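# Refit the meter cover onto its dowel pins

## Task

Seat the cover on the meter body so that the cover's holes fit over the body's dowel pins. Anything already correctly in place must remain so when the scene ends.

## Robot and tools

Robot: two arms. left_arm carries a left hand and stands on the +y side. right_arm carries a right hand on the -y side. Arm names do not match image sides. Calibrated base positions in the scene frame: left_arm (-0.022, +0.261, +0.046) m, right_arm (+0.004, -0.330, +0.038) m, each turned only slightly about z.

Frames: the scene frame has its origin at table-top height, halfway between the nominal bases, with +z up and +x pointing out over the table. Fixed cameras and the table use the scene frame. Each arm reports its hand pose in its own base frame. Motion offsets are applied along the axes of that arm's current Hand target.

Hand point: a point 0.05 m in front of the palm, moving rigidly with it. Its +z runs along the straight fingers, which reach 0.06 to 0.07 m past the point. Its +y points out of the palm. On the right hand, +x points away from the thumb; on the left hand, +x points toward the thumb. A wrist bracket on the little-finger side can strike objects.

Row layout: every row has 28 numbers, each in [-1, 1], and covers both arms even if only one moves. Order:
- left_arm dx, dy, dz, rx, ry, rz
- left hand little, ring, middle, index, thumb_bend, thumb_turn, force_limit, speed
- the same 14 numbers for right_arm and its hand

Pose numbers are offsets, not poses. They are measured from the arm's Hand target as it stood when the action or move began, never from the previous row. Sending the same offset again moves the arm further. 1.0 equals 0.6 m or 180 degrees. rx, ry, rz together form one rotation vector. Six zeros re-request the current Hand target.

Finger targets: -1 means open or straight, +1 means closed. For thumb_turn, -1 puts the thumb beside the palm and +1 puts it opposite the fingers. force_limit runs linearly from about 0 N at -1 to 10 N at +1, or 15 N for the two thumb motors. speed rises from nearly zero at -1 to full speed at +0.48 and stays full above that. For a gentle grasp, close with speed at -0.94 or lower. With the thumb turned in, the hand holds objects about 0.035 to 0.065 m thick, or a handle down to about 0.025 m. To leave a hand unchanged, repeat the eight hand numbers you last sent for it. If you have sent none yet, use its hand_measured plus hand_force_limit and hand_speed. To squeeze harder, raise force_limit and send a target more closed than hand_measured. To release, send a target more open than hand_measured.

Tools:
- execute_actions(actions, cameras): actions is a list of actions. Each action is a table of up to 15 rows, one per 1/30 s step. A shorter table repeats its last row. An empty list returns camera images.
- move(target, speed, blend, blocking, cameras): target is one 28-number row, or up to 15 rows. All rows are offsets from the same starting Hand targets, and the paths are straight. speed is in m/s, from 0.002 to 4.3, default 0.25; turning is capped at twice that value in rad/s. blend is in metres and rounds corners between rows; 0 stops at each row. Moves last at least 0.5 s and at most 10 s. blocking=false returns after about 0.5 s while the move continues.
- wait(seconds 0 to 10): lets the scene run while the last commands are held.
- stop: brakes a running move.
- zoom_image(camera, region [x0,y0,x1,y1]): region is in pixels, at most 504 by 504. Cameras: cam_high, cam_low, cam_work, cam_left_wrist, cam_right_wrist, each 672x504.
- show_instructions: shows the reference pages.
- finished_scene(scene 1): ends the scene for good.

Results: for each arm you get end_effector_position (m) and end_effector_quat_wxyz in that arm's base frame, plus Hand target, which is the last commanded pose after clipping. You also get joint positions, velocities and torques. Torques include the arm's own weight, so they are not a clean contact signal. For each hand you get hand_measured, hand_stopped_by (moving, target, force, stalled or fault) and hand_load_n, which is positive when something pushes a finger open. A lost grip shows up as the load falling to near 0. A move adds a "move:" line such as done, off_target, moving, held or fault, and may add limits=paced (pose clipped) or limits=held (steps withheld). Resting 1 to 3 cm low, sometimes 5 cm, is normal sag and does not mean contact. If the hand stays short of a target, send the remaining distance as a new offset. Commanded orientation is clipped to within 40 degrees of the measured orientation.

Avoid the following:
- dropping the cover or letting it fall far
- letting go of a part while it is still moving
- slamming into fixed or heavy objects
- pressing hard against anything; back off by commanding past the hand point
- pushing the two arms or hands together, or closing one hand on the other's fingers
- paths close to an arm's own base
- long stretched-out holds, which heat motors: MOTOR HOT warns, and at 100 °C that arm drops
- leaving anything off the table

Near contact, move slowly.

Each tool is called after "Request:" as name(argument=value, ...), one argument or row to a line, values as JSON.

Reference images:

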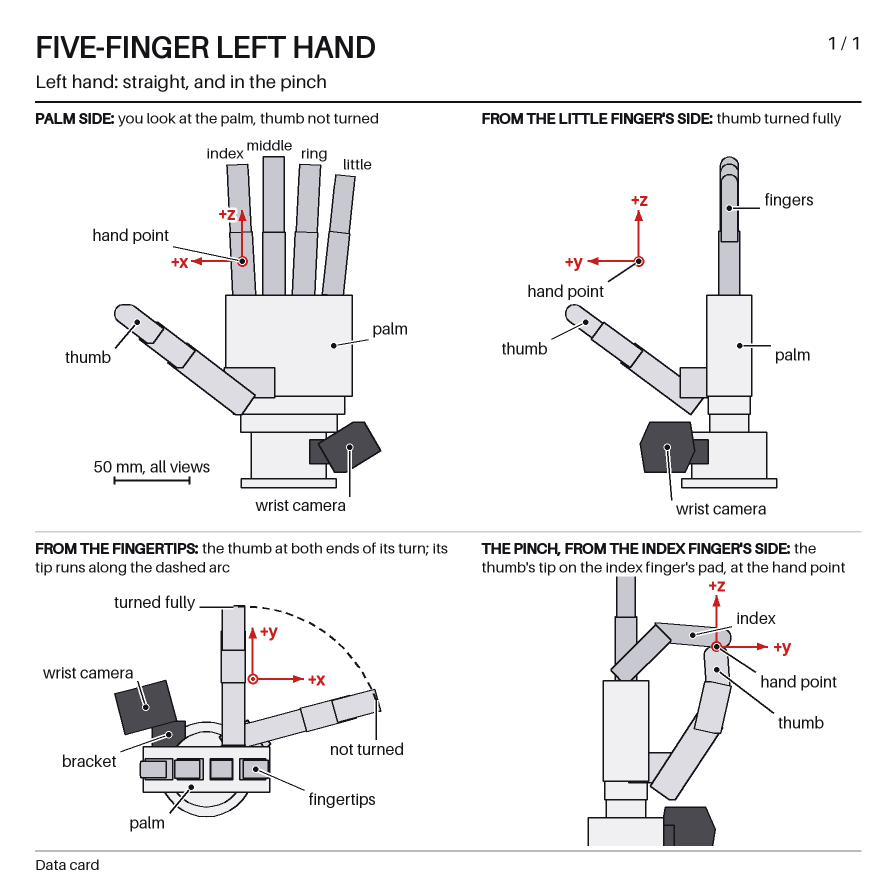

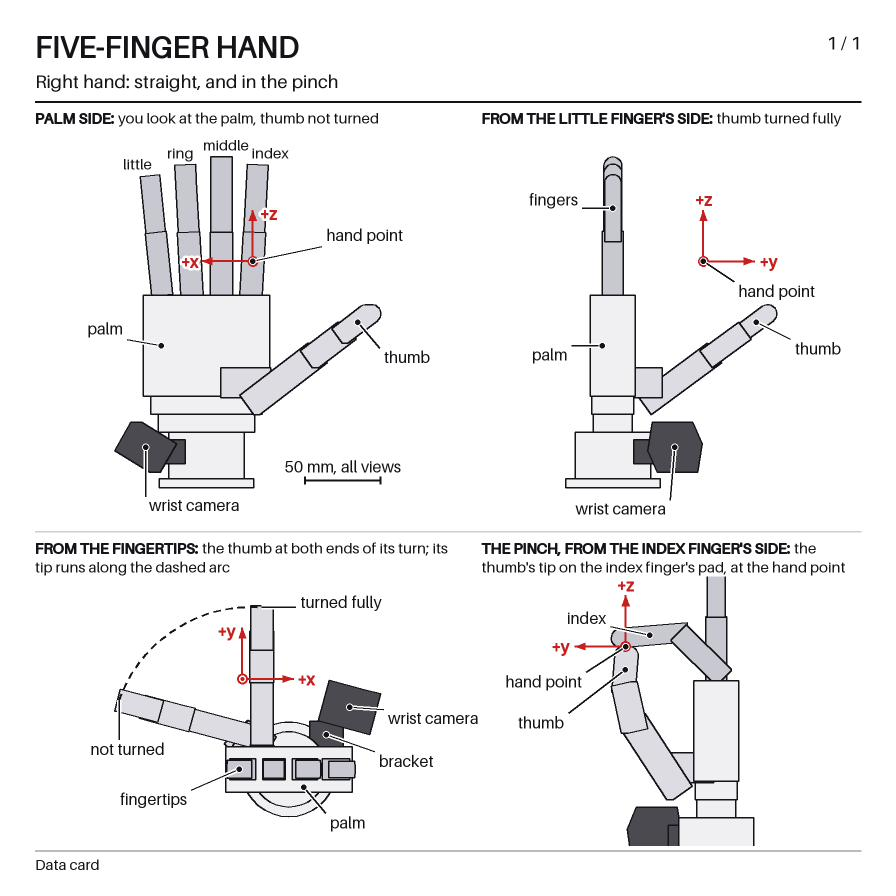

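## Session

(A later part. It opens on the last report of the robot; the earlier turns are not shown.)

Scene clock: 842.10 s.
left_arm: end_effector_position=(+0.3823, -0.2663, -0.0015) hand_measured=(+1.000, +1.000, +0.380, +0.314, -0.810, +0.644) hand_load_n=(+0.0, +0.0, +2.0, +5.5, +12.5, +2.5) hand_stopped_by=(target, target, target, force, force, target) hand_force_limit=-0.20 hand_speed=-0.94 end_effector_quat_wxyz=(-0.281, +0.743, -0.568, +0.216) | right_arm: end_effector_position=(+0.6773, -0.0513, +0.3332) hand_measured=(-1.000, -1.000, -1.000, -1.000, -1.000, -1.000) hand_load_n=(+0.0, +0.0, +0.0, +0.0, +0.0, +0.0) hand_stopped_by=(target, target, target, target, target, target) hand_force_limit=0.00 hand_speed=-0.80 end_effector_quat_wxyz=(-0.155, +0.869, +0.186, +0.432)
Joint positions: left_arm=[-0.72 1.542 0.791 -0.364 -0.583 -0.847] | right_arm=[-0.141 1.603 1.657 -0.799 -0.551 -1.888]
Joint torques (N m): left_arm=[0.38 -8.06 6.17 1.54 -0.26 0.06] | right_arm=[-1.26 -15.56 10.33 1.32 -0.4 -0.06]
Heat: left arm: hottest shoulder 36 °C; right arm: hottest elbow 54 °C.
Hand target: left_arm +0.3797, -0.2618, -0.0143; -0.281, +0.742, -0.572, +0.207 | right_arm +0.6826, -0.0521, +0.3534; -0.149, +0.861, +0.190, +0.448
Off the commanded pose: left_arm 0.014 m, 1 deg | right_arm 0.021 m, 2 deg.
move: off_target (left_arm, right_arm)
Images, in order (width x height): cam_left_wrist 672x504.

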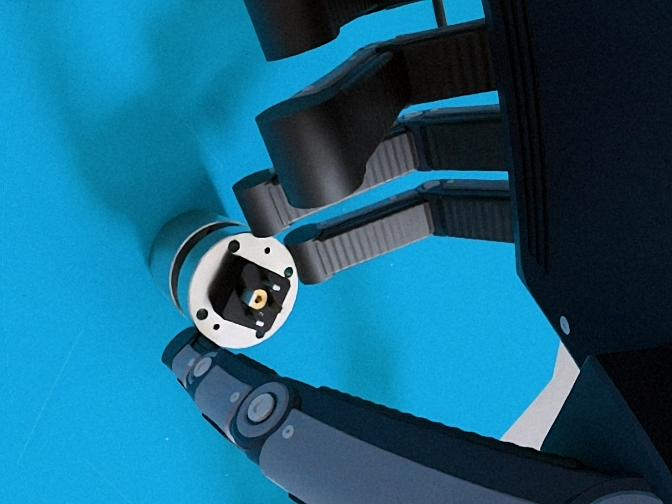

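Request:
move(
  target=[-0.00031,-0.000295,0.00026,-0.000003,-0.000125,-0.000145,1,1,0.38,0.36,-0.58,0.645,-0.2,-0.94,0,0,0,0,0,0,-1,-1,-1,-1,-1,-1,0,-0.8],
  speed=0.01,
)

Scene clock: 844.00 s.
left_arm: end_effector_position=(+0.3823, -0.2663, -0.0015) hand_measured=(+1.000, +1.000, +0.380, +0.314, -0.810, +0.644) hand_load_n=(-0.5, +0.0, +2.0, +5.5, +12.5, +2.5) hand_stopped_by=(target, target, target, force, force, target) hand_force_limit=-0.20 hand_speed=-0.94 end_effector_quat_wxyz=(-0.281, +0.743, -0.568, +0.216) | right_arm: end_effector_position=(+0.6773, -0.0513, +0.3332) hand_measured=(-1.000, -1.000, -1.000, -1.000, -1.000, -1.000) hand_load_n=(+0.0, +0.0, +0.0, +0.0, +0.0, +0.0) hand_stopped_by=(target, target, target, target, target, target) hand_force_limit=0.00 hand_speed=-0.80 end_effector_quat_wxyz=(-0.155, +0.869, +0.186, +0.432)
Joint positions: left_arm=[-0.72 1.542 0.791 -0.364 -0.583 -0.847] | right_arm=[-0.141 1.603 1.657 -0.799 -0.551 -1.888]
Joint torques (N m): left_arm=[-0.09 -7.65 6.34 1.44 -0.27 0.07] | right_arm=[-1.14 -15.56 10.33 1.32 -0.41 -0.05]
Heat: left arm: hottest shoulder 36 °C; right arm: hottest elbow 54 °C.
Hand target: left_arm +0.3799, -0.2615, -0.0143; -0.281, +0.742, -0.572, +0.207 | right_arm +0.6826, -0.0521, +0.3534; -0.149, +0.861, +0.190, +0.448
Off the commanded pose: left_arm 0.014 m, 1 deg | right_arm 0.021 m, 2 deg.
move: off_target (left_arm, right_arm)

Request:
move(
  target=[-0.00041,-0.00039,0.00035,-0.000004,-0.000167,-0.000193,1,1,0.38,0.36,-0.58,0.645,-0.2,-0.94,0,0,0,0,0,0,-1,-1,-1,-1,-1,-1,0,-0.8],
  speed=0.01,
)

Scene clock: 844.93 s.
left_arm: end_effector_position=(+0.3823, -0.2663, -0.0015) hand_measured=(+1.000, +1.000, +0.380, +0.314, -0.810, +0.644) hand_load_n=(+0.0, +0.0, +2.0, +5.0, +12.5, +2.5) hand_stopped_by=(target, target, target, force, force, target) hand_force_limit=-0.20 hand_speed=-0.94 end_effector_quat_wxyz=(-0.281, +0.743, -0.568, +0.216) | right_arm: end_effector_position=(+0.6773, -0.0513, +0.3332) hand_measured=(-1.000, -1.000, -1.000, -1.000, -1.000, -1.000) hand_load_n=(+0.0, +0.0, +0.0, -0.5, +0.0, +0.0) hand_stopped_by=(target, target, target, target, target, target) hand_force_limit=0.00 hand_speed=-0.80 end_effector_quat_wxyz=(-0.155, +0.869, +0.186, +0.432)
Joint positions: left_arm=[-0.72 1.542 0.791 -0.364 -0.583 -0.847] | right_arm=[-0.141 1.603 1.657 -0.799 -0.551 -1.888]
Joint torques (N m): left_arm=[0.79 -7.88 6.22 1.46 -0.28 0.1] | right_arm=[-1.14 -15.56 10.35 1.33 -0.41 -0.05]
Heat: left arm: hottest shoulder 36 °C; right arm: hottest elbow 54 °C.
Hand target: left_arm +0.3801, -0.2612, -0.0143; -0.281, +0.742, -0.572, +0.207 | right_arm +0.6826, -0.0521, +0.3534; -0.149, +0.861, +0.190, +0.448
Off the commanded pose: left_arm 0.014 m, 1 deg | right_arm 0.021 m, 2 deg.
move: off_target (left_arm, right_arm)

Request:
move(
  target=[-0.00041,-0.00039,0.00035,-0.000004,-0.000167,-0.000193,1,1,0.38,0.36,-0.58,0.645,-0.2,-0.94,0,0,0,0,0,0,-1,-1,-1,-1,-1,-1,0,-0.8],
  speed=0.02,
)

Scene clock: 847.73 s.
left_arm: end_effector_position=(+0.3823, -0.2663, -0.0015) hand_measured=(+1.000, +1.000, +0.380, +0.314, -0.810, +0.644) hand_load_n=(+0.5, +0.5, +2.0, +5.5, +12.5, +2.5) hand_stopped_by=(target, target, target, force, force, target) hand_force_limit=-0.20 hand_speed=-0.94 end_effector_quat_wxyz=(-0.281, +0.743, -0.568, +0.216) | right_arm: end_effector_position=(+0.6773, -0.0513, +0.3332) hand_measured=(-1.000, -1.000, -1.000, -1.000, -1.000, -1.000) hand_load_n=(+0.0, +0.0, +0.0, +0.0, +0.0, +0.0) hand_stopped_by=(target, target, target, target, target, target) hand_force_limit=0.00 hand_speed=-0.80 end_effector_quat_wxyz=(-0.155, +0.869, +0.186, +0.432)
Joint positions: left_arm=[-0.72 1.542 0.791 -0.364 -0.583 -0.847] | right_arm=[-0.141 1.603 1.657 -0.799 -0.551 -1.888]
Joint torques (N m): left_arm=[0.62 -7.65 6.24 1.39 -0.27 0.04] | right_arm=[-1.2 -15.56 10.32 1.33 -0.4 -0.05]
Heat: left arm: hottest shoulder 36 °C; right arm: hottest elbow 54 °C.
Hand target: left_arm +0.3804, -0.2609, -0.0143; -0.282, +0.743, -0.571, +0.206 | right_arm +0.6826, -0.0521, +0.3534; -0.149, +0.861, +0.190, +0.448
Off the commanded pose: left_arm 0.014 m, 1 deg | right_arm 0.021 m, 2 deg.
move: off_target (left_arm, right_arm)

Request:
move(
  target=[-0.00077,-0.00074,0.00065,-0.000008,-0.000313,-0.000361,1,1,0.38,0.36,-0.58,0.645,-0.2,-0.94,0,0,0,0,0,0,-1,-1,-1,-1,-1,-1,0,-0.8],
  speed=0.02,
)

Scene clock: 849.00 s.
left_arm: end_effector_position=(+0.3823, -0.2663, -0.0015) hand_measured=(+1.000, +1.000, +0.380, +0.314, -0.810, +0.644) hand_load_n=(+0.0, +0.0, +2.0, +5.5, +12.5, +2.5) hand_stopped_by=(target, target, target, force, force, target) hand_force_limit=-0.20 hand_speed=-0.94 end_effector_quat_wxyz=(-0.281, +0.743, -0.568, +0.216) | right_arm: end_effector_position=(+0.6773, -0.0513, +0.3332) hand_measured=(-1.000, -1.000, -1.000, -1.000, -1.000, -1.000) hand_load_n=(+0.0, +0.0, +0.0, +0.0, +0.0, +0.0) hand_stopped_by=(target, target, target, target, target, target) hand_force_limit=0.00 hand_speed=-0.80 end_effector_quat_wxyz=(-0.155, +0.869, +0.186, +0.432)
Joint positions: left_arm=[-0.72 1.542 0.791 -0.364 -0.583 -0.847] | right_arm=[-0.141 1.603 1.657 -0.799 -0.551 -1.888]
Joint torques (N m): left_arm=[0.79 -7.77 6.22 1.44 -0.26 0.06] | right_arm=[-1.2 -15.56 10.33 1.32 -0.4 -0.05]
Heat: left arm: hottest shoulder 36 °C; right arm: hottest elbow 54 °C.
Hand target: left_arm +0.3808, -0.2603, -0.0143; -0.282, +0.743, -0.571, +0.206 | right_arm +0.6826, -0.0521, +0.3534; -0.149, +0.861, +0.190, +0.448
Off the commanded pose: left_arm 0.014 m, 1 deg | right_arm 0.021 m, 2 deg.
move: off_target (left_arm, right_arm)

Request:
move(
  target=[
    [0.008754,-0.036426,-0.030744,0.011775,0.011235,-0.009945,1,1,0.38,0.36,-0.58,0.645,-0.2,-0.94,0,0,0,0,0,0,-1,-1,-1,-1,-1,-1,0,-0.8],
    [0.04835,-0.10247,-0.12088,0.00002,0.00092,0.00106,1,1,0.38,0.36,-0.58,0.645,-0.2,-0.94,0,0,0,0,0,0,-1,-1,-1,-1,-1,-1,0,-0.8],
    [0.02989,-0.12006,-0.10526,0.00002,0.00092,0.00106,1,1,0.38,0.36,-0.58,0.645,-0.2,-0.94,0,0,0,0,0,0,-1,-1,-1,-1,-1,-1,0,-0.8],
    [0.0019,-0.01578,-0.02078,0.00002,0.00092,0.00106,1,1,0.38,0.36,-0.58,0.645,-0.2,-0.94,0,0,0,0,0,0,-1,-1,-1,-1,-1,-1,0,-0.8],
    [0.00149,0.00149,-0.00154,0.00002,0.00092,0.00106,1,1,0.38,0.36,-0.58,0.645,-0.2,-0.94,0,0,0,0,0,0,-1,-1,-1,-1,-1,-1,0,-0.8],
  ],
  speed=[0.05,0.07,0.07,0.05,0.03],
  blend=[0,0,0,0.004,0],
)

Scene clock: 856.80 s.
left_arm: end_effector_position=(+0.3825, -0.2660, -0.0013) hand_measured=(+1.000, +1.000, +0.380, +0.314, -0.810, +0.644) hand_load_n=(+0.0, +0.0, +2.0, +5.5, +12.5, +2.5) hand_stopped_by=(target, target, target, force, force, target) hand_force_limit=-0.20 hand_speed=-0.94 end_effector_quat_wxyz=(-0.281, +0.743, -0.568, +0.216) | right_arm: end_effector_position=(+0.6773, -0.0513, +0.3332) hand_measured=(-1.000, -1.000, -1.000, -1.000, -1.000, -1.000) hand_load_n=(+0.0, +0.0, +0.0, +0.0, +0.0, +0.0) hand_stopped_by=(target, target, target, target, target, target) hand_force_limit=0.00 hand_speed=-0.80 end_effector_quat_wxyz=(-0.155, +0.869, +0.186, +0.432)
Joint positions: left_arm=[-0.719 1.542 0.791 -0.363 -0.583 -0.845] | right_arm=[-0.141 1.603 1.657 -0.799 -0.551 -1.888]
Joint torques (N m): left_arm=[0.44 -7.36 6.24 1.46 -0.25 0.09] | right_arm=[-1.26 -15.56 10.35 1.33 -0.41 -0.05]
Heat: left arm: hottest shoulder 36 °C; right arm: hottest elbow 54 °C.
Hand target: left_arm +0.3799, -0.2615, -0.0141; -0.281, +0.742, -0.572, +0.207 | right_arm +0.6826, -0.0521, +0.3534; -0.149, +0.861, +0.190, +0.448
Off the commanded pose: left_arm 0.014 m, 1 deg | right_arm 0.021 m, 2 deg.
move: off_target (left_arm, right_arm)

Request:
move(
  target=[-0.000905,0.003764,0.003177,-0.001217,-0.001161,0.001028,1,1,0.38,0.36,-0.58,0.645,-0.2,-0.94,0,0,0,0,0,0,-1,-1,-1,-1,-1,-1,0,-0.8],
  speed=0.02,
)

Scene clock: 858.00 s.
left_arm: end_effector_position=(+0.3821, -0.2657, -0.0032) hand_measured=(+1.000, +1.000, +0.380, +0.314, -0.810, +0.644) hand_load_n=(+0.0, +0.0, +1.5, +5.0, +12.5, +2.5) hand_stopped_by=(target, target, target, force, force, target) hand_force_limit=-0.20 hand_speed=-0.94 end_effector_quat_wxyz=(-0.281, +0.743, -0.569, +0.214) | right_arm: end_effector_position=(+0.6773, -0.0513, +0.3332) hand_measured=(-1.000, -1.000, -1.000, -1.000, -1.000, -1.000) hand_load_n=(+0.0, +0.0, +0.0, +0.0, +0.0, +0.0) hand_stopped_by=(target, target, target, target, target, target) hand_force_limit=0.00 hand_speed=-0.80 end_effector_quat_wxyz=(-0.155, +0.869, +0.186, +0.432)
Joint positions: left_arm=[-0.719 1.546 0.791 -0.362 -0.583 -0.845] | right_arm=[-0.141 1.603 1.657 -0.799 -0.551 -1.888]
Joint torques (N m): left_arm=[0.97 -7.53 6.22 1.36 -0.23 0.07] | right_arm=[-1.14 -15.56 10.35 1.32 -0.41 -0.05]
Heat: left arm: hottest shoulder 36 °C; right arm: hottest elbow 54 °C.
Hand target: left_arm +0.3793, -0.2611, -0.0171; -0.281, +0.742, -0.573, +0.204 | right_arm +0.6826, -0.0521, +0.3534; -0.149, +0.861, +0.190, +0.448
Off the commanded pose: left_arm 0.015 m, 1 deg | right_arm 0.021 m, 2 deg.
move: off_target (left_arm, right_arm)

Request:
move(
  target=[-0.000583,0.002429,0.002049,-0.000785,-0.000749,0.000663,1,1,0.38,0.36,-0.58,0.645,-0.2,-0.94,0,0,0,0,0,0,-1,-1,-1,-1,-1,-1,0,-0.8],
  speed=0.02,
  cameras=["cam_left_wrist"],
)

Request:
zoom_image(
  camera="cam_left_wrist",
  region=[160, 270, 190, 300],
)

Request:
zoom_image(
  camera="cam_left_wrist",
  region=[205, 210, 245, 250],
)

Request:
zoom_image(
  camera="cam_left_wrist",
  region=[168, 215, 208, 255],
)

Scene clock: 859.37 s.
left_arm: end_effector_position=(+0.3821, -0.2657, -0.0032) hand_measured=(+1.000, +1.000, +0.380, +0.314, -0.810, +0.644) hand_load_n=(+0.0, +0.0, +1.5, +5.5, +12.5, +2.0) hand_stopped_by=(target, target, target, force, force, target) hand_force_limit=-0.20 hand_speed=-0.94 end_effector_quat_wxyz=(-0.281, +0.743, -0.569, +0.214) | right_arm: end_effector_position=(+0.6773, -0.0513, +0.3332) hand_measured=(-1.000, -1.000, -1.000, -1.000, -1.000, -1.000) hand_load_n=(+0.0, +0.0, +0.0, +0.0, +0.0, +0.0) hand_stopped_by=(target, target, target, target, target, target) hand_force_limit=0.00 hand_speed=-0.80 end_effector_quat_wxyz=(-0.155, +0.869, +0.186, +0.432)
Joint positions: left_arm=[-0.719 1.546 0.791 -0.362 -0.583 -0.845] | right_arm=[-0.141 1.603 1.657 -0.799 -0.551 -1.888]
Joint torques (N m): left_arm=[0.85 -7.36 6.27 1.37 -0.26 0.03] | right_arm=[-1.2 -15.56 10.33 1.32 -0.4 -0.05]
Heat: left arm: hottest shoulder 36 °C; right arm: hottest elbow 54 °C.
Hand target: left_arm +0.3790, -0.2608, -0.0188; -0.281, +0.742, -0.574, +0.202 | right_arm +0.6826, -0.0521, +0.3534; -0.149, +0.861, +0.190, +0.448
Off the commanded pose: left_arm 0.017 m, 2 deg | right_arm 0.021 m, 2 deg.
move: off_target (left_arm, right_arm)
Images, in order (width x height): cam_left_wrist 672x504.

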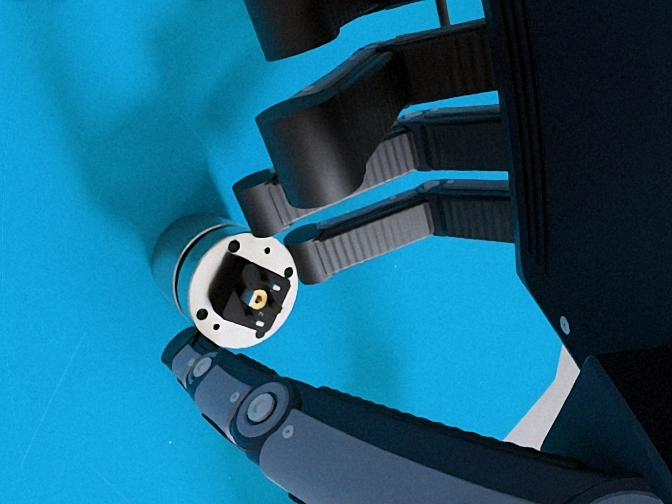

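Scaled by 16.800 from the camera's 672x504 image, which has a finer 960x720 frame.

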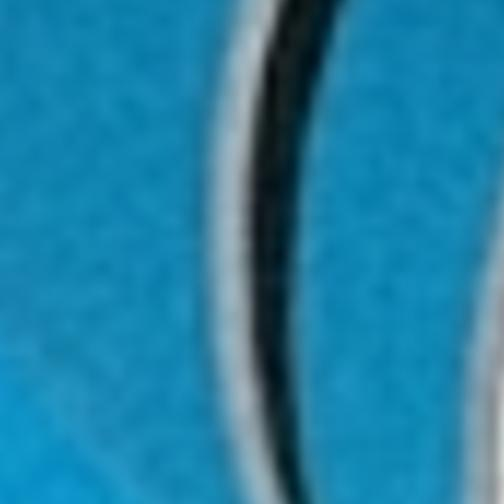

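Scaled by 12.600 from the camera's 672x504 image, which has a finer 960x720 frame.

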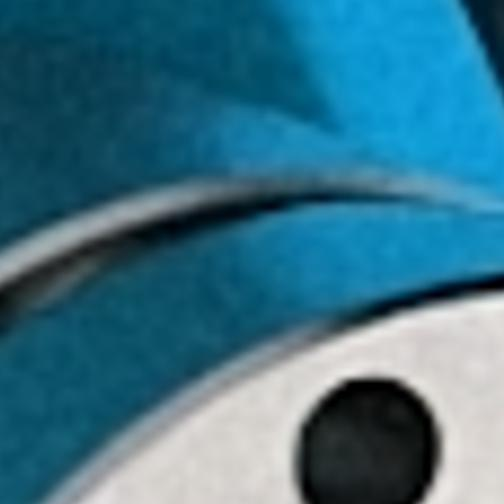

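Scaled by 12.600 from the camera's 672x504 image, which has a finer 960x720 frame.

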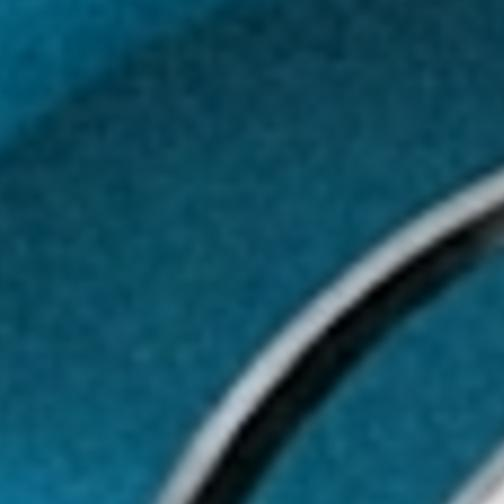

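Request:
move(
  target=[0.007587,-0.031567,-0.026645,0.010204,0.009736,-0.008619,1,1,0.38,0.36,-0.58,0.645,-0.2,-0.94,0,0,0,0,0,0,-1,-1,-1,-1,-1,-1,0,-0.8],
  speed=0.04,
)

Scene clock: 864.17 s.
left_arm: end_effector_position=(+0.3829, -0.2663, +0.0001) hand_measured=(+1.000, +1.000, +0.380, +0.314, -0.810, +0.644) hand_load_n=(+0.5, +0.0, +2.0, +5.5, +12.5, +2.5) hand_stopped_by=(target, target, target, force, force, target) hand_force_limit=-0.20 hand_speed=-0.94 end_effector_quat_wxyz=(-0.281, +0.743, -0.567, +0.218) | right_arm: end_effector_position=(+0.6773, -0.0513, +0.3332) hand_measured=(-1.000, -1.000, -1.000, -1.000, -1.000, -1.000) hand_load_n=(+0.0, +0.0, +0.0, +0.0, +0.0, +0.0) hand_stopped_by=(target, target, target, target, target, target) hand_force_limit=0.00 hand_speed=-0.80 end_effector_quat_wxyz=(-0.155, +0.869, +0.186, +0.432)
Joint positions: left_arm=[-0.719 1.539 0.791 -0.362 -0.583 -0.845] | right_arm=[-0.141 1.603 1.657 -0.799 -0.551 -1.888]
Joint torques (N m): left_arm=[0.73 -10.81 6.27 1.36 -0.36 0.08] | right_arm=[-1.2 -15.62 10.32 1.32 -0.41 -0.05]
Heat: left arm: hottest shoulder 36 °C; right arm: hottest elbow 54 °C.
Hand target: left_arm +0.3842, -0.2647, +0.0054; -0.282, +0.742, -0.565, +0.227 | right_arm +0.6826, -0.0521, +0.3534; -0.149, +0.861, +0.190, +0.448
Off the commanded pose: left_arm 0.006 m, 1 deg | right_arm 0.021 m, 2 deg.
move: off_target (right_arm)

Request:
move(
  target=[-0.00704, 0.03010, 0.02563, -0.009656, -0.009213, 0.008155, 1, 1, 0.38, 0.36, -0.58, 0.645, -0.2, -0.94, 0,0,0,0,0,0,-1,-1,-1,-1,-1,-1,0,-0.8],
  speed=0.04,
)

Scene clock: 868.50 s.
left_arm: end_effector_position=(+0.3819, -0.2656, -0.0038) hand_measured=(+1.000, +1.000, +0.380, +0.314, -0.810, +0.644) hand_load_n=(+0.0, +0.0, +1.0, +5.0, +13.0, +2.0) hand_stopped_by=(target, target, target, force, force, target) hand_force_limit=-0.20 hand_speed=-0.94 end_effector_quat_wxyz=(-0.281, +0.743, -0.569, +0.214) | right_arm: end_effector_position=(+0.6773, -0.0513, +0.3332) hand_measured=(-1.000, -1.000, -1.000, -1.000, -1.000, -1.000) hand_load_n=(+0.0, +0.0, +0.0, +0.0, +0.0, +0.0) hand_stopped_by=(target, target, target, target, target, target) hand_force_limit=0.00 hand_speed=-0.80 end_effector_quat_wxyz=(-0.155, +0.869, +0.186, +0.432)
Joint positions: left_arm=[-0.719 1.547 0.791 -0.362 -0.583 -0.844] | right_arm=[-0.141 1.603 1.657 -0.799 -0.551 -1.888]
Joint torques (N m): left_arm=[0.32 -6.59 6.49 1.5 -0.28 0.08] | right_arm=[-1.2 -15.62 10.32 1.32 -0.41 -0.06]
Heat: left arm: hottest shoulder 36 °C; right arm: hottest elbow 54 °C.
Hand target: left_arm +0.3802, -0.2618, -0.0182; -0.281, +0.742, -0.574, +0.203 | right_arm +0.6826, -0.0521, +0.3534; -0.149, +0.861, +0.190, +0.448
Off the commanded pose: left_arm 0.015 m, 1 deg | right_arm 0.021 m, 2 deg.
move: off_target (left_arm, right_arm)

Request:
move(
  target=[-0.00058, 0.00243, 0.00205, -0.000785, -0.00075, 0.000663, 1, 1, 0.38, 0.36, -0.58, 0.645, -0.2, -0.94, 0,0,0,0,0,0,-1,-1,-1,-1,-1,-1,0,-0.8],
  speed=0.04,
  cameras=["cam_left_wrist"],
)

Request:
zoom_image(
  camera="cam_left_wrist",
  region=[165, 215, 205, 255],
)

Request:
zoom_image(
  camera="cam_left_wrist",
  region=[205, 210, 245, 250],
)

Scene clock: 869.87 s.
left_arm: end_effector_position=(+0.3819, -0.2656, -0.0038) hand_measured=(+1.000, +1.000, +0.380, +0.314, -0.810, +0.644) hand_load_n=(+0.0, +0.0, +1.0, +5.0, +13.0, +2.0) hand_stopped_by=(target, target, target, force, force, target) hand_force_limit=-0.20 hand_speed=-0.94 end_effector_quat_wxyz=(-0.281, +0.743, -0.569, +0.214) | right_arm: end_effector_position=(+0.6773, -0.0513, +0.3332) hand_measured=(-1.000, -1.000, -1.000, -1.000, -1.000, -1.000) hand_load_n=(-0.5, +0.0, +0.0, +0.0, +0.0, +0.0) hand_stopped_by=(target, target, target, target, target, target) hand_force_limit=0.00 hand_speed=-0.80 end_effector_quat_wxyz=(-0.155, +0.869, +0.186, +0.432)
Joint positions: left_arm=[-0.719 1.547 0.791 -0.362 -0.583 -0.844] | right_arm=[-0.141 1.603 1.657 -0.799 -0.551 -1.888]
Joint torques (N m): left_arm=[0.73 -7.06 6.49 1.52 -0.27 0.03] | right_arm=[-1.08 -15.56 10.32 1.32 -0.4 -0.05]
Heat: left arm: hottest shoulder 36 °C; right arm: hottest elbow 54 °C.
Hand target: left_arm +0.3798, -0.2615, -0.0201; -0.281, +0.742, -0.574, +0.202 | right_arm +0.6826, -0.0521, +0.3534; -0.149, +0.861, +0.190, +0.448
Off the commanded pose: left_arm 0.017 m, 1 deg | right_arm 0.021 m, 2 deg.
move: off_target (left_arm, right_arm)
Images, in order (width x height): cam_left_wrist 672x504.

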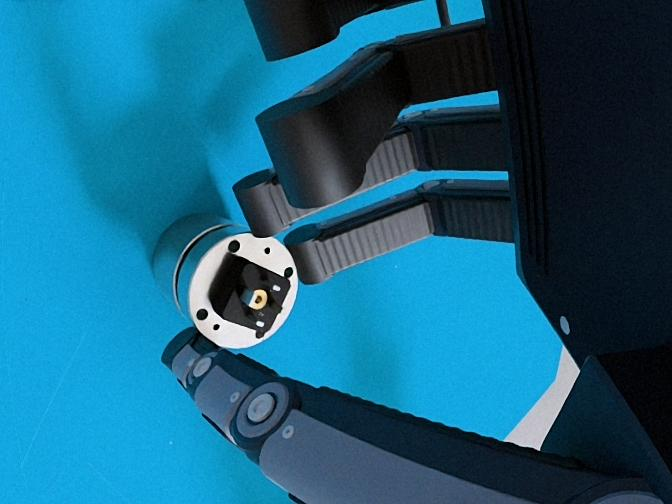

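Scaled by 12.600 from the camera's 672x504 image, which has a finer 960x720 frame.

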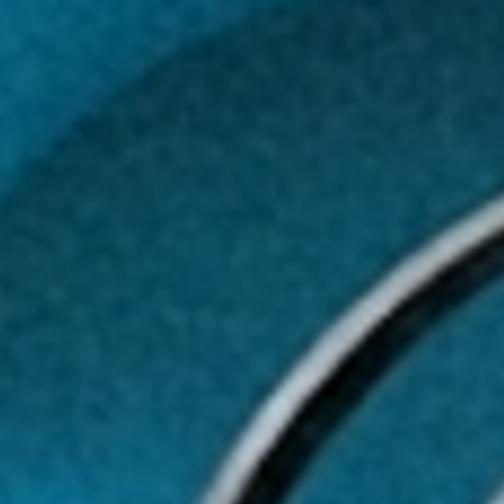

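Scaled by 12.600 from the camera's 672x504 image, which has a finer 960x720 frame.

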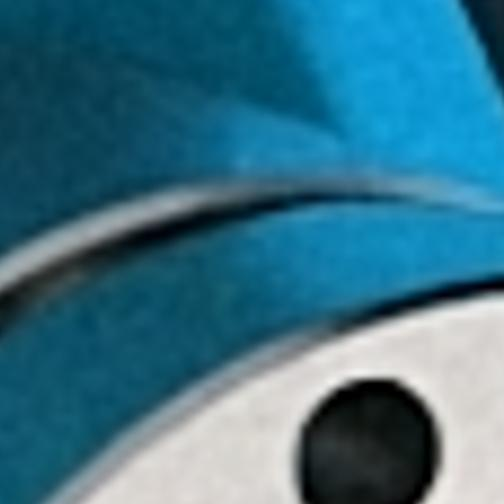

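Request:
move(
  target=[-0.00088, 0.00364, 0.00307, -0.001177, -0.001123, 0.000994, 1, 1, 0.38, 0.36, -0.58, 0.645, -0.2, -0.94, 0,0,0,0,0,0,-1,-1,-1,-1,-1,-1,0,-0.8],
  speed=0.04,
)

Request:
wait(
  seconds=0.2,
  cameras=["cam_left_wrist"],
)

Request:
zoom_image(
  camera="cam_left_wrist",
  region=[205, 210, 245, 250],
)

Scene clock: 871.43 s.
left_arm: end_effector_position=(+0.3819, -0.2656, -0.0038) hand_measured=(+1.000, +1.000, +0.380, +0.314, -0.810, +0.644) hand_load_n=(+0.5, +0.0, +0.5, +5.0, +13.0, +1.5) hand_stopped_by=(target, target, target, force, force, target) hand_force_limit=-0.20 hand_speed=-0.94 end_effector_quat_wxyz=(-0.281, +0.743, -0.569, +0.214) | right_arm: end_effector_position=(+0.6773, -0.0513, +0.3332) hand_measured=(-1.000, -1.000, -1.000, -1.000, -1.000, -1.000) hand_load_n=(+0.0, +0.0, +0.0, +0.0, +0.0, +0.0) hand_stopped_by=(target, target, target, target, target, target) hand_force_limit=0.00 hand_speed=-0.80 end_effector_quat_wxyz=(-0.155, +0.869, +0.186, +0.432)
Joint positions: left_arm=[-0.719 1.547 0.791 -0.362 -0.583 -0.844] | right_arm=[-0.141 1.603 1.657 -0.799 -0.551 -1.888]
Joint torques (N m): left_arm=[0.85 -6.71 6.32 1.43 -0.23 0.1] | right_arm=[-1.26 -15.62 10.35 1.33 -0.41 -0.05]
Heat: left arm: hottest shoulder 36 °C; right arm: hottest elbow 54 °C.
Hand target: left_arm +0.3793, -0.2611, -0.0228; -0.281, +0.742, -0.575, +0.199 | right_arm +0.6826, -0.0521, +0.3534; -0.149, +0.861, +0.190, +0.448
Off the commanded pose: left_arm 0.020 m, 2 deg | right_arm 0.021 m, 2 deg.
move: off_target (left_arm, right_arm)

Scene clock: 871.63 s.
left_arm: end_effector_position=(+0.3819, -0.2656, -0.0038) hand_measured=(+1.000, +1.000, +0.380, +0.314, -0.810, +0.644) hand_load_n=(+0.0, +0.0, +0.5, +5.0, +13.0, +2.0) hand_stopped_by=(target, target, target, force, force, target) hand_force_limit=-0.20 hand_speed=-0.94 end_effector_quat_wxyz=(-0.281, +0.743, -0.569, +0.214) | right_arm: end_effector_position=(+0.6773, -0.0513, +0.3332) hand_measured=(-1.000, -1.000, -1.000, -1.000, -1.000, -1.000) hand_load_n=(+0.0, +0.0, +0.0, +0.0, +0.0, +0.0) hand_stopped_by=(target, target, target, target, target, target) hand_force_limit=0.00 hand_speed=-0.80 end_effector_quat_wxyz=(-0.155, +0.869, +0.186, +0.432)
Joint positions: left_arm=[-0.719 1.547 0.791 -0.362 -0.583 -0.844] | right_arm=[-0.141 1.603 1.657 -0.799 -0.551 -1.888]
Joint torques (N m): left_arm=[0.5 -7.06 6.39 1.46 -0.24 0.03] | right_arm=[-1.32 -15.5 10.32 1.31 -0.41 -0.05]
Heat: left arm: hottest shoulder 36 °C; right arm: hottest elbow 54 °C.
Hand target: left_arm +0.3793, -0.2611, -0.0228; -0.281, +0.742, -0.575, +0.199 | right_arm +0.6826, -0.0521, +0.3534; -0.149, +0.861, +0.190, +0.448
Off the commanded pose: left_arm 0.020 m, 2 deg | right_arm 0.021 m, 2 deg.
wait: 0.20 s; at rest by 0.17 s
Images, in order (width x height): cam_left_wrist 672x504.

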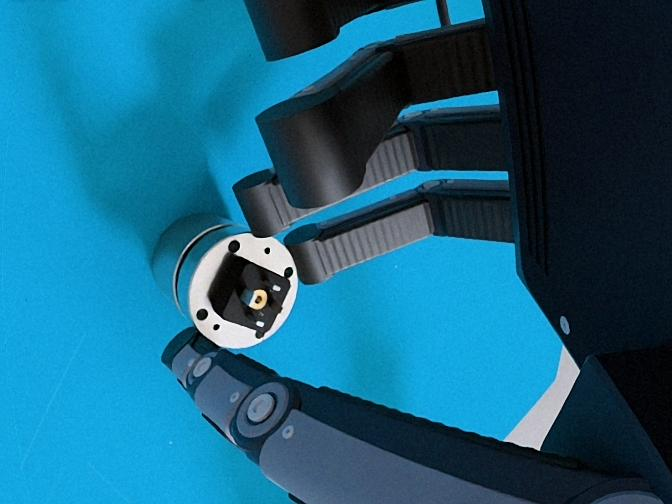

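Scaled by 12.600 from the camera's 672x504 image, which has a finer 960x720 frame.

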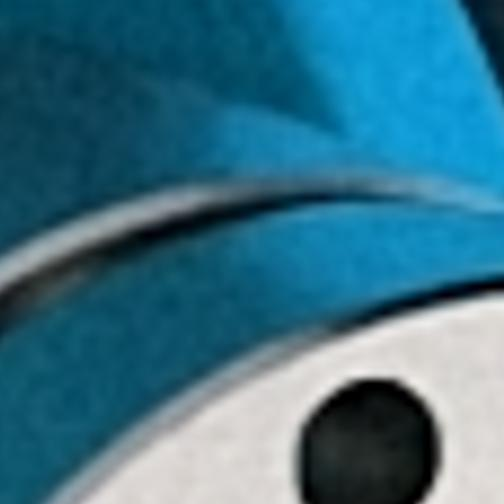

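Request:
zoom_image(
  camera="cam_left_wrist",
  region=[160, 235, 200, 275],
)

Request:
zoom_image(
  camera="cam_left_wrist",
  region=[180, 205, 220, 245],
)

Scaled by 12.600 from the camera's 672x504 image, which has a finer 960x720 frame.

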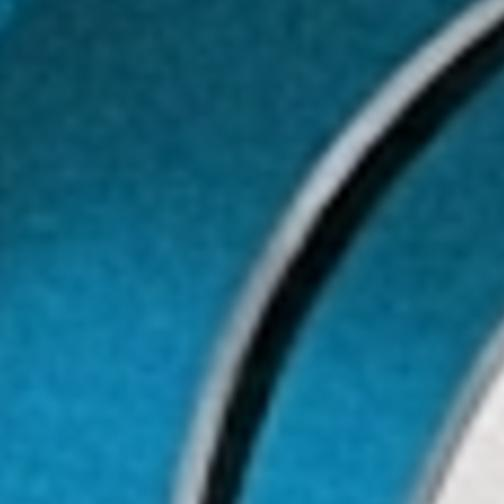

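Scaled by 12.600 from the camera's 672x504 image, which has a finer 960x720 frame.

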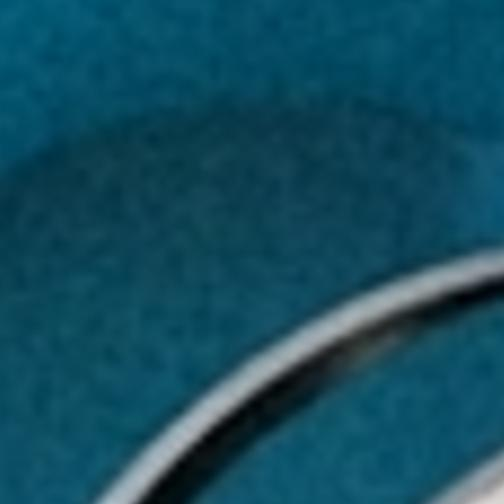

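Request:
zoom_image(
  camera="cam_left_wrist",
  region=[198, 222, 222, 240],
)

Request:
zoom_image(
  camera="cam_left_wrist",
  region=[165, 275, 189, 293],
)

Request:
zoom_image(
  camera="cam_left_wrist",
  region=[165, 240, 195, 262],
)

Scaled by 21.000 from the camera's 672x504 image, which has a finer 960x720 frame.

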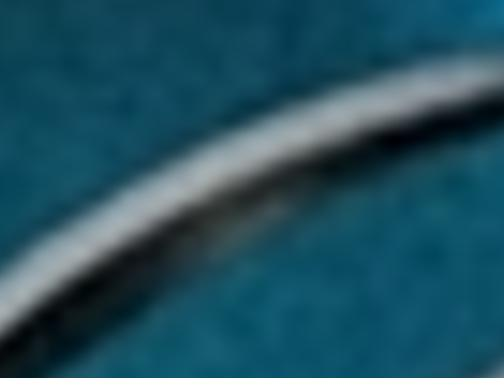

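Scaled by 21.000 from the camera's 672x504 image, which has a finer 960x720 frame.

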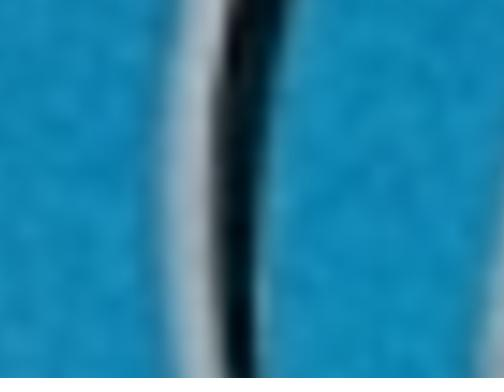

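Scaled by 16.800 from the camera's 672x504 image, which has a finer 960x720 frame.

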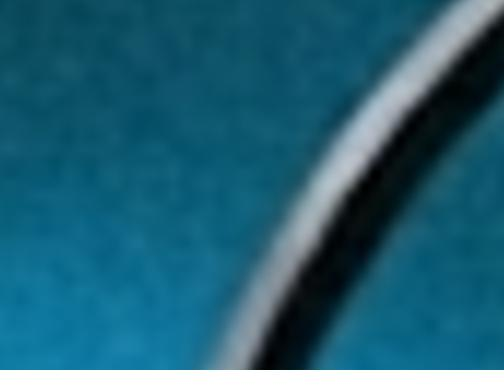

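Request:
move(
  target=[-0.00146, 0.00607, 0.00512, -0.0019625, -0.0018725, 0.0016575, 1, 1, 0.38, 0.36, -0.58, 0.645, -0.2, -0.94, 0,0,0,0,0,0,-1,-1,-1,-1,-1,-1,0,-0.8],
  speed=0.04,
)

Scene clock: 879.23 s.
left_arm: end_effector_position=(+0.3818, -0.2655, -0.0041) hand_measured=(+1.000, +1.000, +0.380, +0.314, -0.810, +0.644) hand_load_n=(+0.5, +0.0, +0.5, +4.5, +13.0, +2.0) hand_stopped_by=(target, target, target, force, force, target) hand_force_limit=-0.20 hand_speed=-0.94 end_effector_quat_wxyz=(-0.281, +0.742, -0.570, +0.213) | right_arm: end_effector_position=(+0.6773, -0.0513, +0.3332) hand_measured=(-1.000, -1.000, -1.000, -1.000, -1.000, -1.000) hand_load_n=(+0.0, +0.0, +0.0, +0.0, +0.0, +0.0) hand_stopped_by=(target, target, target, target, target, target) hand_force_limit=0.00 hand_speed=-0.80 end_effector_quat_wxyz=(-0.155, +0.869, +0.186, +0.432)
Joint positions: left_arm=[-0.719 1.548 0.791 -0.362 -0.583 -0.844] | right_arm=[-0.141 1.603 1.657 -0.799 -0.551 -1.888]
Joint torques (N m): left_arm=[0.73 -6.07 6.37 1.36 -0.21 0.01] | right_arm=[-1.2 -15.62 10.33 1.35 -0.4 -0.05]
Heat: left arm: hottest shoulder 36 °C; right arm: hottest elbow 54 °C.
Hand target: left_arm +0.3782, -0.2603, -0.0274; -0.281, +0.742, -0.577, +0.194 | right_arm +0.6826, -0.0521, +0.3534; -0.149, +0.861, +0.190, +0.448
Off the commanded pose: left_arm 0.024 m, 2 deg | right_arm 0.021 m, 2 deg.
move: off_target (left_arm, right_arm)

Request:
wait(
  seconds=0.1,
  cameras=["cam_left_wrist"],
)

Request:
zoom_image(
  camera="cam_left_wrist",
  region=[205, 210, 245, 250],
)

Request:
zoom_image(
  camera="cam_left_wrist",
  region=[165, 275, 189, 293],
)

Scene clock: 879.67 s.
left_arm: end_effector_position=(+0.3818, -0.2654, -0.0043) hand_measured=(+1.000, +1.000, +0.380, +0.314, -0.810, +0.644) hand_load_n=(+0.0, +0.0, +0.5, +4.5, +13.0, +2.0) hand_stopped_by=(target, target, target, force, force, target) hand_force_limit=-0.20 hand_speed=-0.94 end_effector_quat_wxyz=(-0.281, +0.742, -0.570, +0.213) | right_arm: end_effector_position=(+0.6773, -0.0513, +0.3332) hand_measured=(-1.000, -1.000, -1.000, -1.000, -1.000, -1.000) hand_load_n=(+0.0, +0.0, +0.0, +0.0, +0.0, +0.0) hand_stopped_by=(target, target, target, target, target, target) hand_force_limit=0.00 hand_speed=-0.80 end_effector_quat_wxyz=(-0.155, +0.869, +0.186, +0.432)
Joint positions: left_arm=[-0.719 1.549 0.791 -0.362 -0.583 -0.844] | right_arm=[-0.141 1.603 1.657 -0.799 -0.551 -1.888]
Joint torques (N m): left_arm=[0.91 -5.89 6.37 1.52 -0.19 0.04] | right_arm=[-1.2 -15.5 10.33 1.33 -0.4 -0.05]
Heat: left arm: hottest shoulder 36 °C; right arm: hottest elbow 54 °C.
Hand target: left_arm +0.3782, -0.2603, -0.0275; -0.281, +0.742, -0.577, +0.194 | right_arm +0.6826, -0.0521, +0.3534; -0.149, +0.861, +0.190, +0.448
Off the commanded pose: left_arm 0.024 m, 2 deg | right_arm 0.021 m, 2 deg.
wait: 0.10 s; at rest from the start
Images, in order (width x height): cam_left_wrist 672x504.

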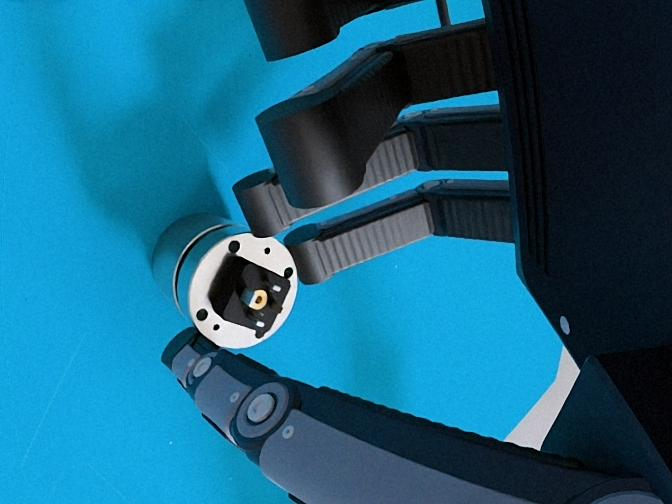

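Scaled by 12.600 from the camera's 672x504 image, which has a finer 960x720 frame.

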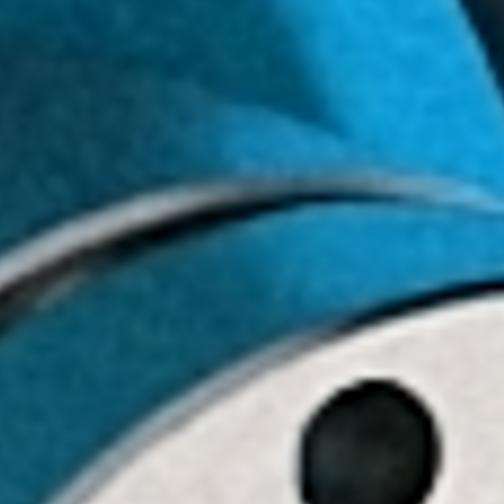

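Scaled by 21.000 from the camera's 672x504 image, which has a finer 960x720 frame.

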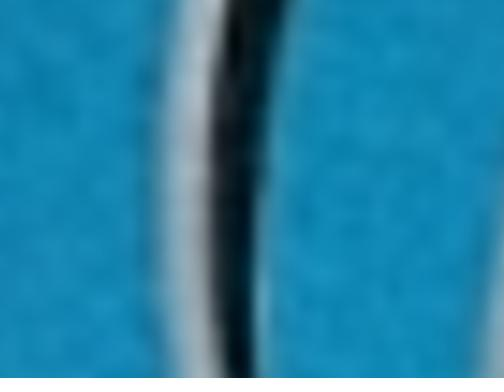

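Request:
wait(
  seconds=0.1,
  cameras=["all"],
)

Scene clock: 881.33 s.
left_arm: end_effector_position=(+0.3818, -0.2654, -0.0043) hand_measured=(+1.000, +1.000, +0.380, +0.314, -0.810, +0.644) hand_load_n=(+0.0, +0.5, +0.5, +5.0, +13.0, +2.0) hand_stopped_by=(target, target, target, force, force, target) hand_force_limit=-0.20 hand_speed=-0.94 end_effector_quat_wxyz=(-0.281, +0.742, -0.570, +0.213) | right_arm: end_effector_position=(+0.6773, -0.0513, +0.3332) hand_measured=(-1.000, -1.000, -1.000, -1.000, -1.000, -1.000) hand_load_n=(+0.0, +0.0, +0.0, +0.0, +0.0, +0.0) hand_stopped_by=(target, target, target, target, target, target) hand_force_limit=0.00 hand_speed=-0.80 end_effector_quat_wxyz=(-0.155, +0.869, +0.186, +0.432)
Joint positions: left_arm=[-0.719 1.549 0.791 -0.362 -0.583 -0.844] | right_arm=[-0.141 1.603 1.657 -0.799 -0.551 -1.888]
Joint torques (N m): left_arm=[-0.38 -6.07 6.5 1.4 -0.19 0.02] | right_arm=[-1.14 -15.56 10.32 1.33 -0.41 -0.05]
Heat: left arm: hottest shoulder 36 °C; right arm: hottest elbow 54 °C.
Hand target: left_arm +0.3782, -0.2603, -0.0275; -0.281, +0.742, -0.577, +0.194 | right_arm +0.6826, -0.0521, +0.3534; -0.149, +0.861, +0.190, +0.448
Off the commanded pose: left_arm 0.024 m, 2 deg | right_arm 0.021 m, 2 deg.
wait: 0.10 s; at rest from the start

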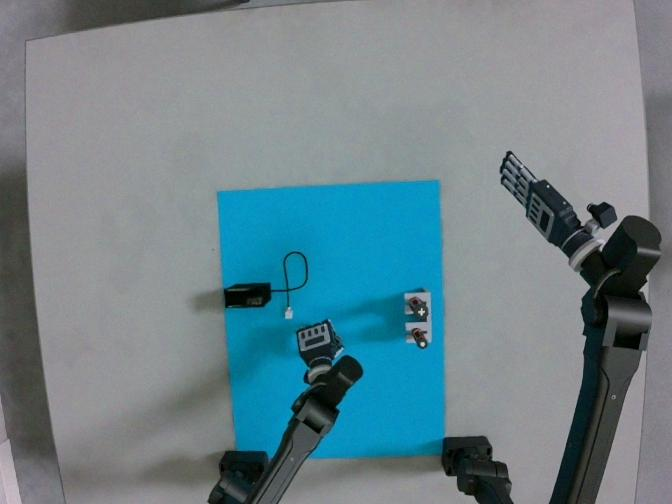

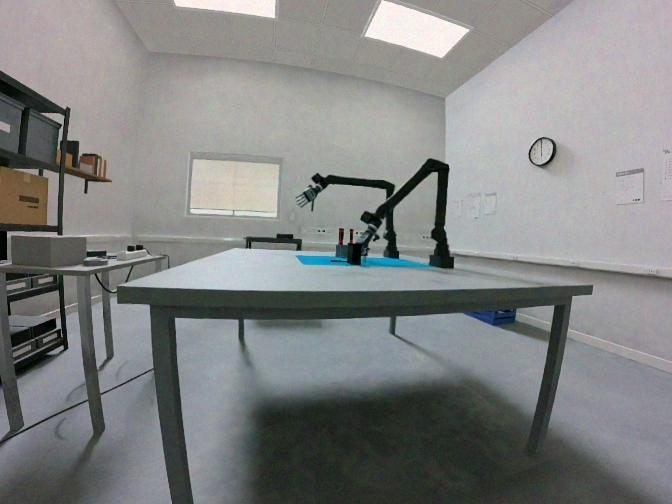

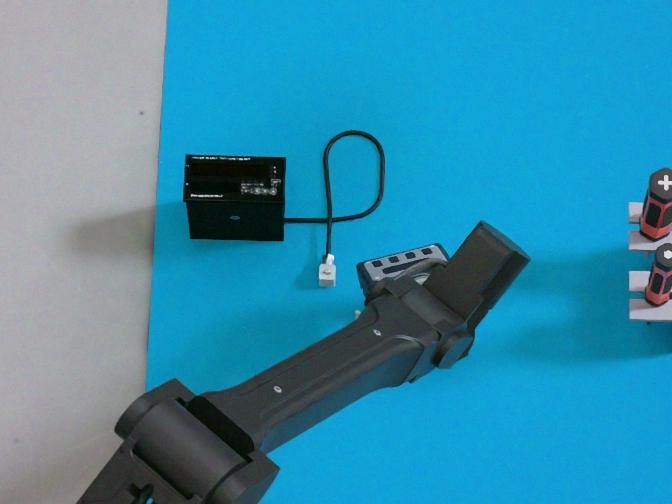

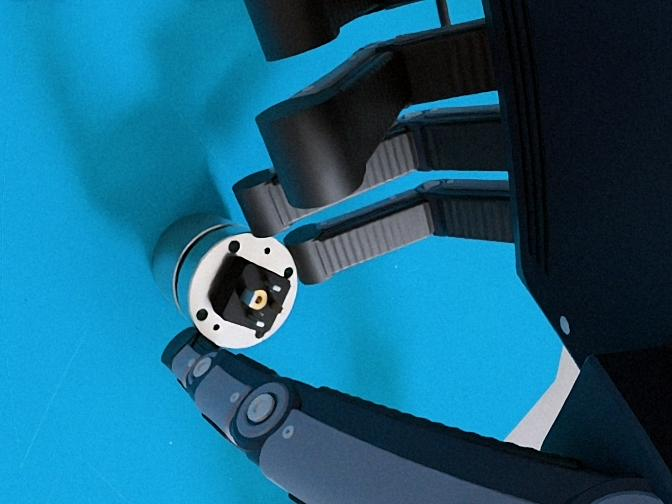

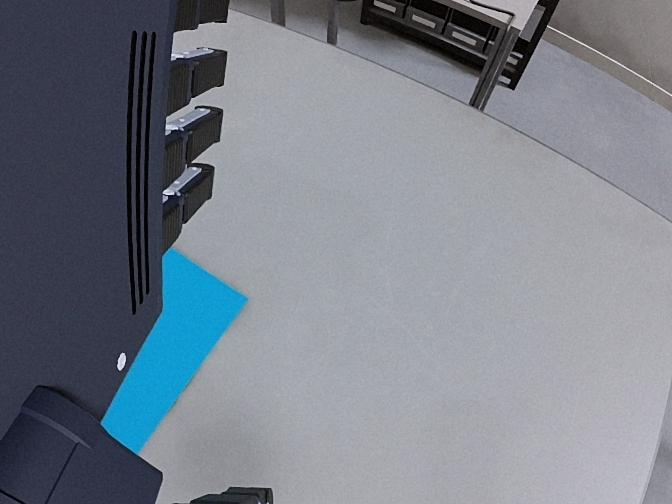

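Request:
zoom_image(
  camera="cam_low",
  region=[330, 225, 400, 275],
)

Request:
zoom_image(
  camera="cam_work",
  region=[310, 220, 430, 350],
)

Scaled by 7.200 from the camera's 672x504 image, which has a finer 960x720 frame.

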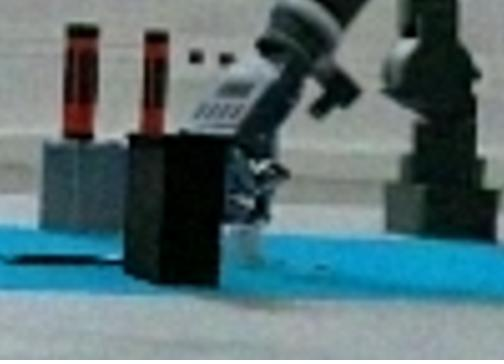

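Scaled by 3.877 from the camera's 672x504 image, which has a finer 960x720 frame.

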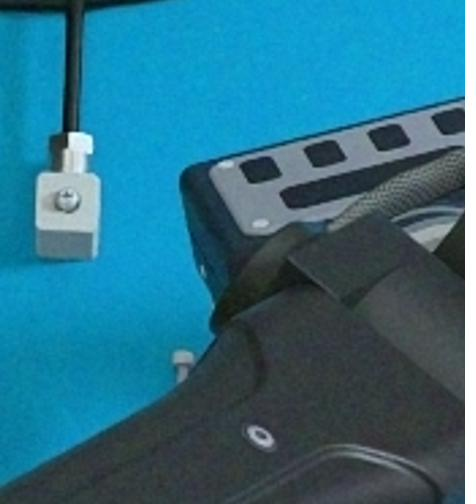

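Request:
move(
  target=[0.008754, -0.036426, -0.030744, 0.011775, 0.011235, -0.009945, 1, 1, 0.38, 0.36, -0.58, 0.645, -0.2, -0.94, 0,0,0,0,0,0,-1,-1,-1,-1,-1,-1,0,-0.8],
  speed=0.06,
)

Scene clock: 884.33 s.
left_arm: end_effector_position=(+0.3820, -0.2656, -0.0035) hand_measured=(+1.000, +1.000, +0.380, +0.314, -0.810, +0.644) hand_load_n=(+0.0, +0.0, +1.0, +5.0, +12.5, +2.5) hand_stopped_by=(target, target, target, force, force, target) hand_force_limit=-0.20 hand_speed=-0.94 end_effector_quat_wxyz=(-0.281, +0.742, -0.569, +0.214) | right_arm: end_effector_position=(+0.6773, -0.0513, +0.3332) hand_measured=(-1.000, -1.000, -1.000, -1.000, -1.000, -1.000) hand_load_n=(+0.0, +0.0, +0.0, +0.0, +0.0, +0.0) hand_stopped_by=(target, target, target, target, target, target) hand_force_limit=0.00 hand_speed=-0.80 end_effector_quat_wxyz=(-0.155, +0.869, +0.186, +0.432)
Joint positions: left_arm=[-0.719 1.547 0.791 -0.362 -0.583 -0.844] | right_arm=[-0.141 1.603 1.657 -0.799 -0.551 -1.888]
Joint torques (N m): left_arm=[0.97 -10.29 6.49 1.55 -0.37 0.07] | right_arm=[-1.2 -15.56 10.33 1.32 -0.41 -0.05]
Heat: left arm: hottest shoulder 36 °C; right arm: hottest elbow 54 °C.
Hand target: left_arm +0.3846, -0.2651, +0.0005; -0.281, +0.742, -0.567, +0.222 | right_arm +0.6826, -0.0521, +0.3534; -0.149, +0.861, +0.190, +0.448
Off the commanded pose: left_arm 0.005 m, 1 deg | right_arm 0.021 m, 2 deg.
move: off_target (right_arm)

Request:
move(
  target=[0.001816, -0.005515, -0.004072, 0.0019625, 0.0018725, -0.0016575, 1, 1, 0.38, 0.36, -0.58, 0.645, -0.2, -0.94, 0,0,0,0,0,0,-1,-1,-1,-1,-1,-1,0,-0.8],
  speed=0.05,
)

Scene clock: 885.83 s.
left_arm: end_effector_position=(+0.3820, -0.2657, -0.0031) hand_measured=(+1.000, +1.000, +0.380, +0.314, -0.810, +0.644) hand_load_n=(+0.0, +0.0, +1.5, +5.5, +12.5, +2.5) hand_stopped_by=(target, target, target, force, force, target) hand_force_limit=-0.20 hand_speed=-0.94 end_effector_quat_wxyz=(-0.281, +0.742, -0.569, +0.214) | right_arm: end_effector_position=(+0.6773, -0.0513, +0.3332) hand_measured=(-1.000, -1.000, -1.000, -1.000, -1.000, -1.000) hand_load_n=(+0.0, +0.0, +0.0, +0.0, +0.0, +0.0) hand_stopped_by=(target, target, target, target, target, target) hand_force_limit=0.00 hand_speed=-0.80 end_effector_quat_wxyz=(-0.155, +0.869, +0.186, +0.432)
Joint positions: left_arm=[-0.719 1.546 0.791 -0.362 -0.583 -0.844] | right_arm=[-0.141 1.603 1.657 -0.799 -0.551 -1.888]
Joint torques (N m): left_arm=[0.15 -11.11 6.54 1.43 -0.39 0.08] | right_arm=[-1.14 -15.56 10.33 1.33 -0.41 -0.06]
Heat: left arm: hottest shoulder 36 °C; right arm: hottest elbow 54 °C.
Hand target: left_arm +0.3857, -0.2659, +0.0046; -0.281, +0.742, -0.565, +0.227 | right_arm +0.6826, -0.0521, +0.3534; -0.149, +0.861, +0.190, +0.448
Off the commanded pose: left_arm 0.009 m, 2 deg | right_arm 0.021 m, 2 deg.
move: off_target (right_arm)


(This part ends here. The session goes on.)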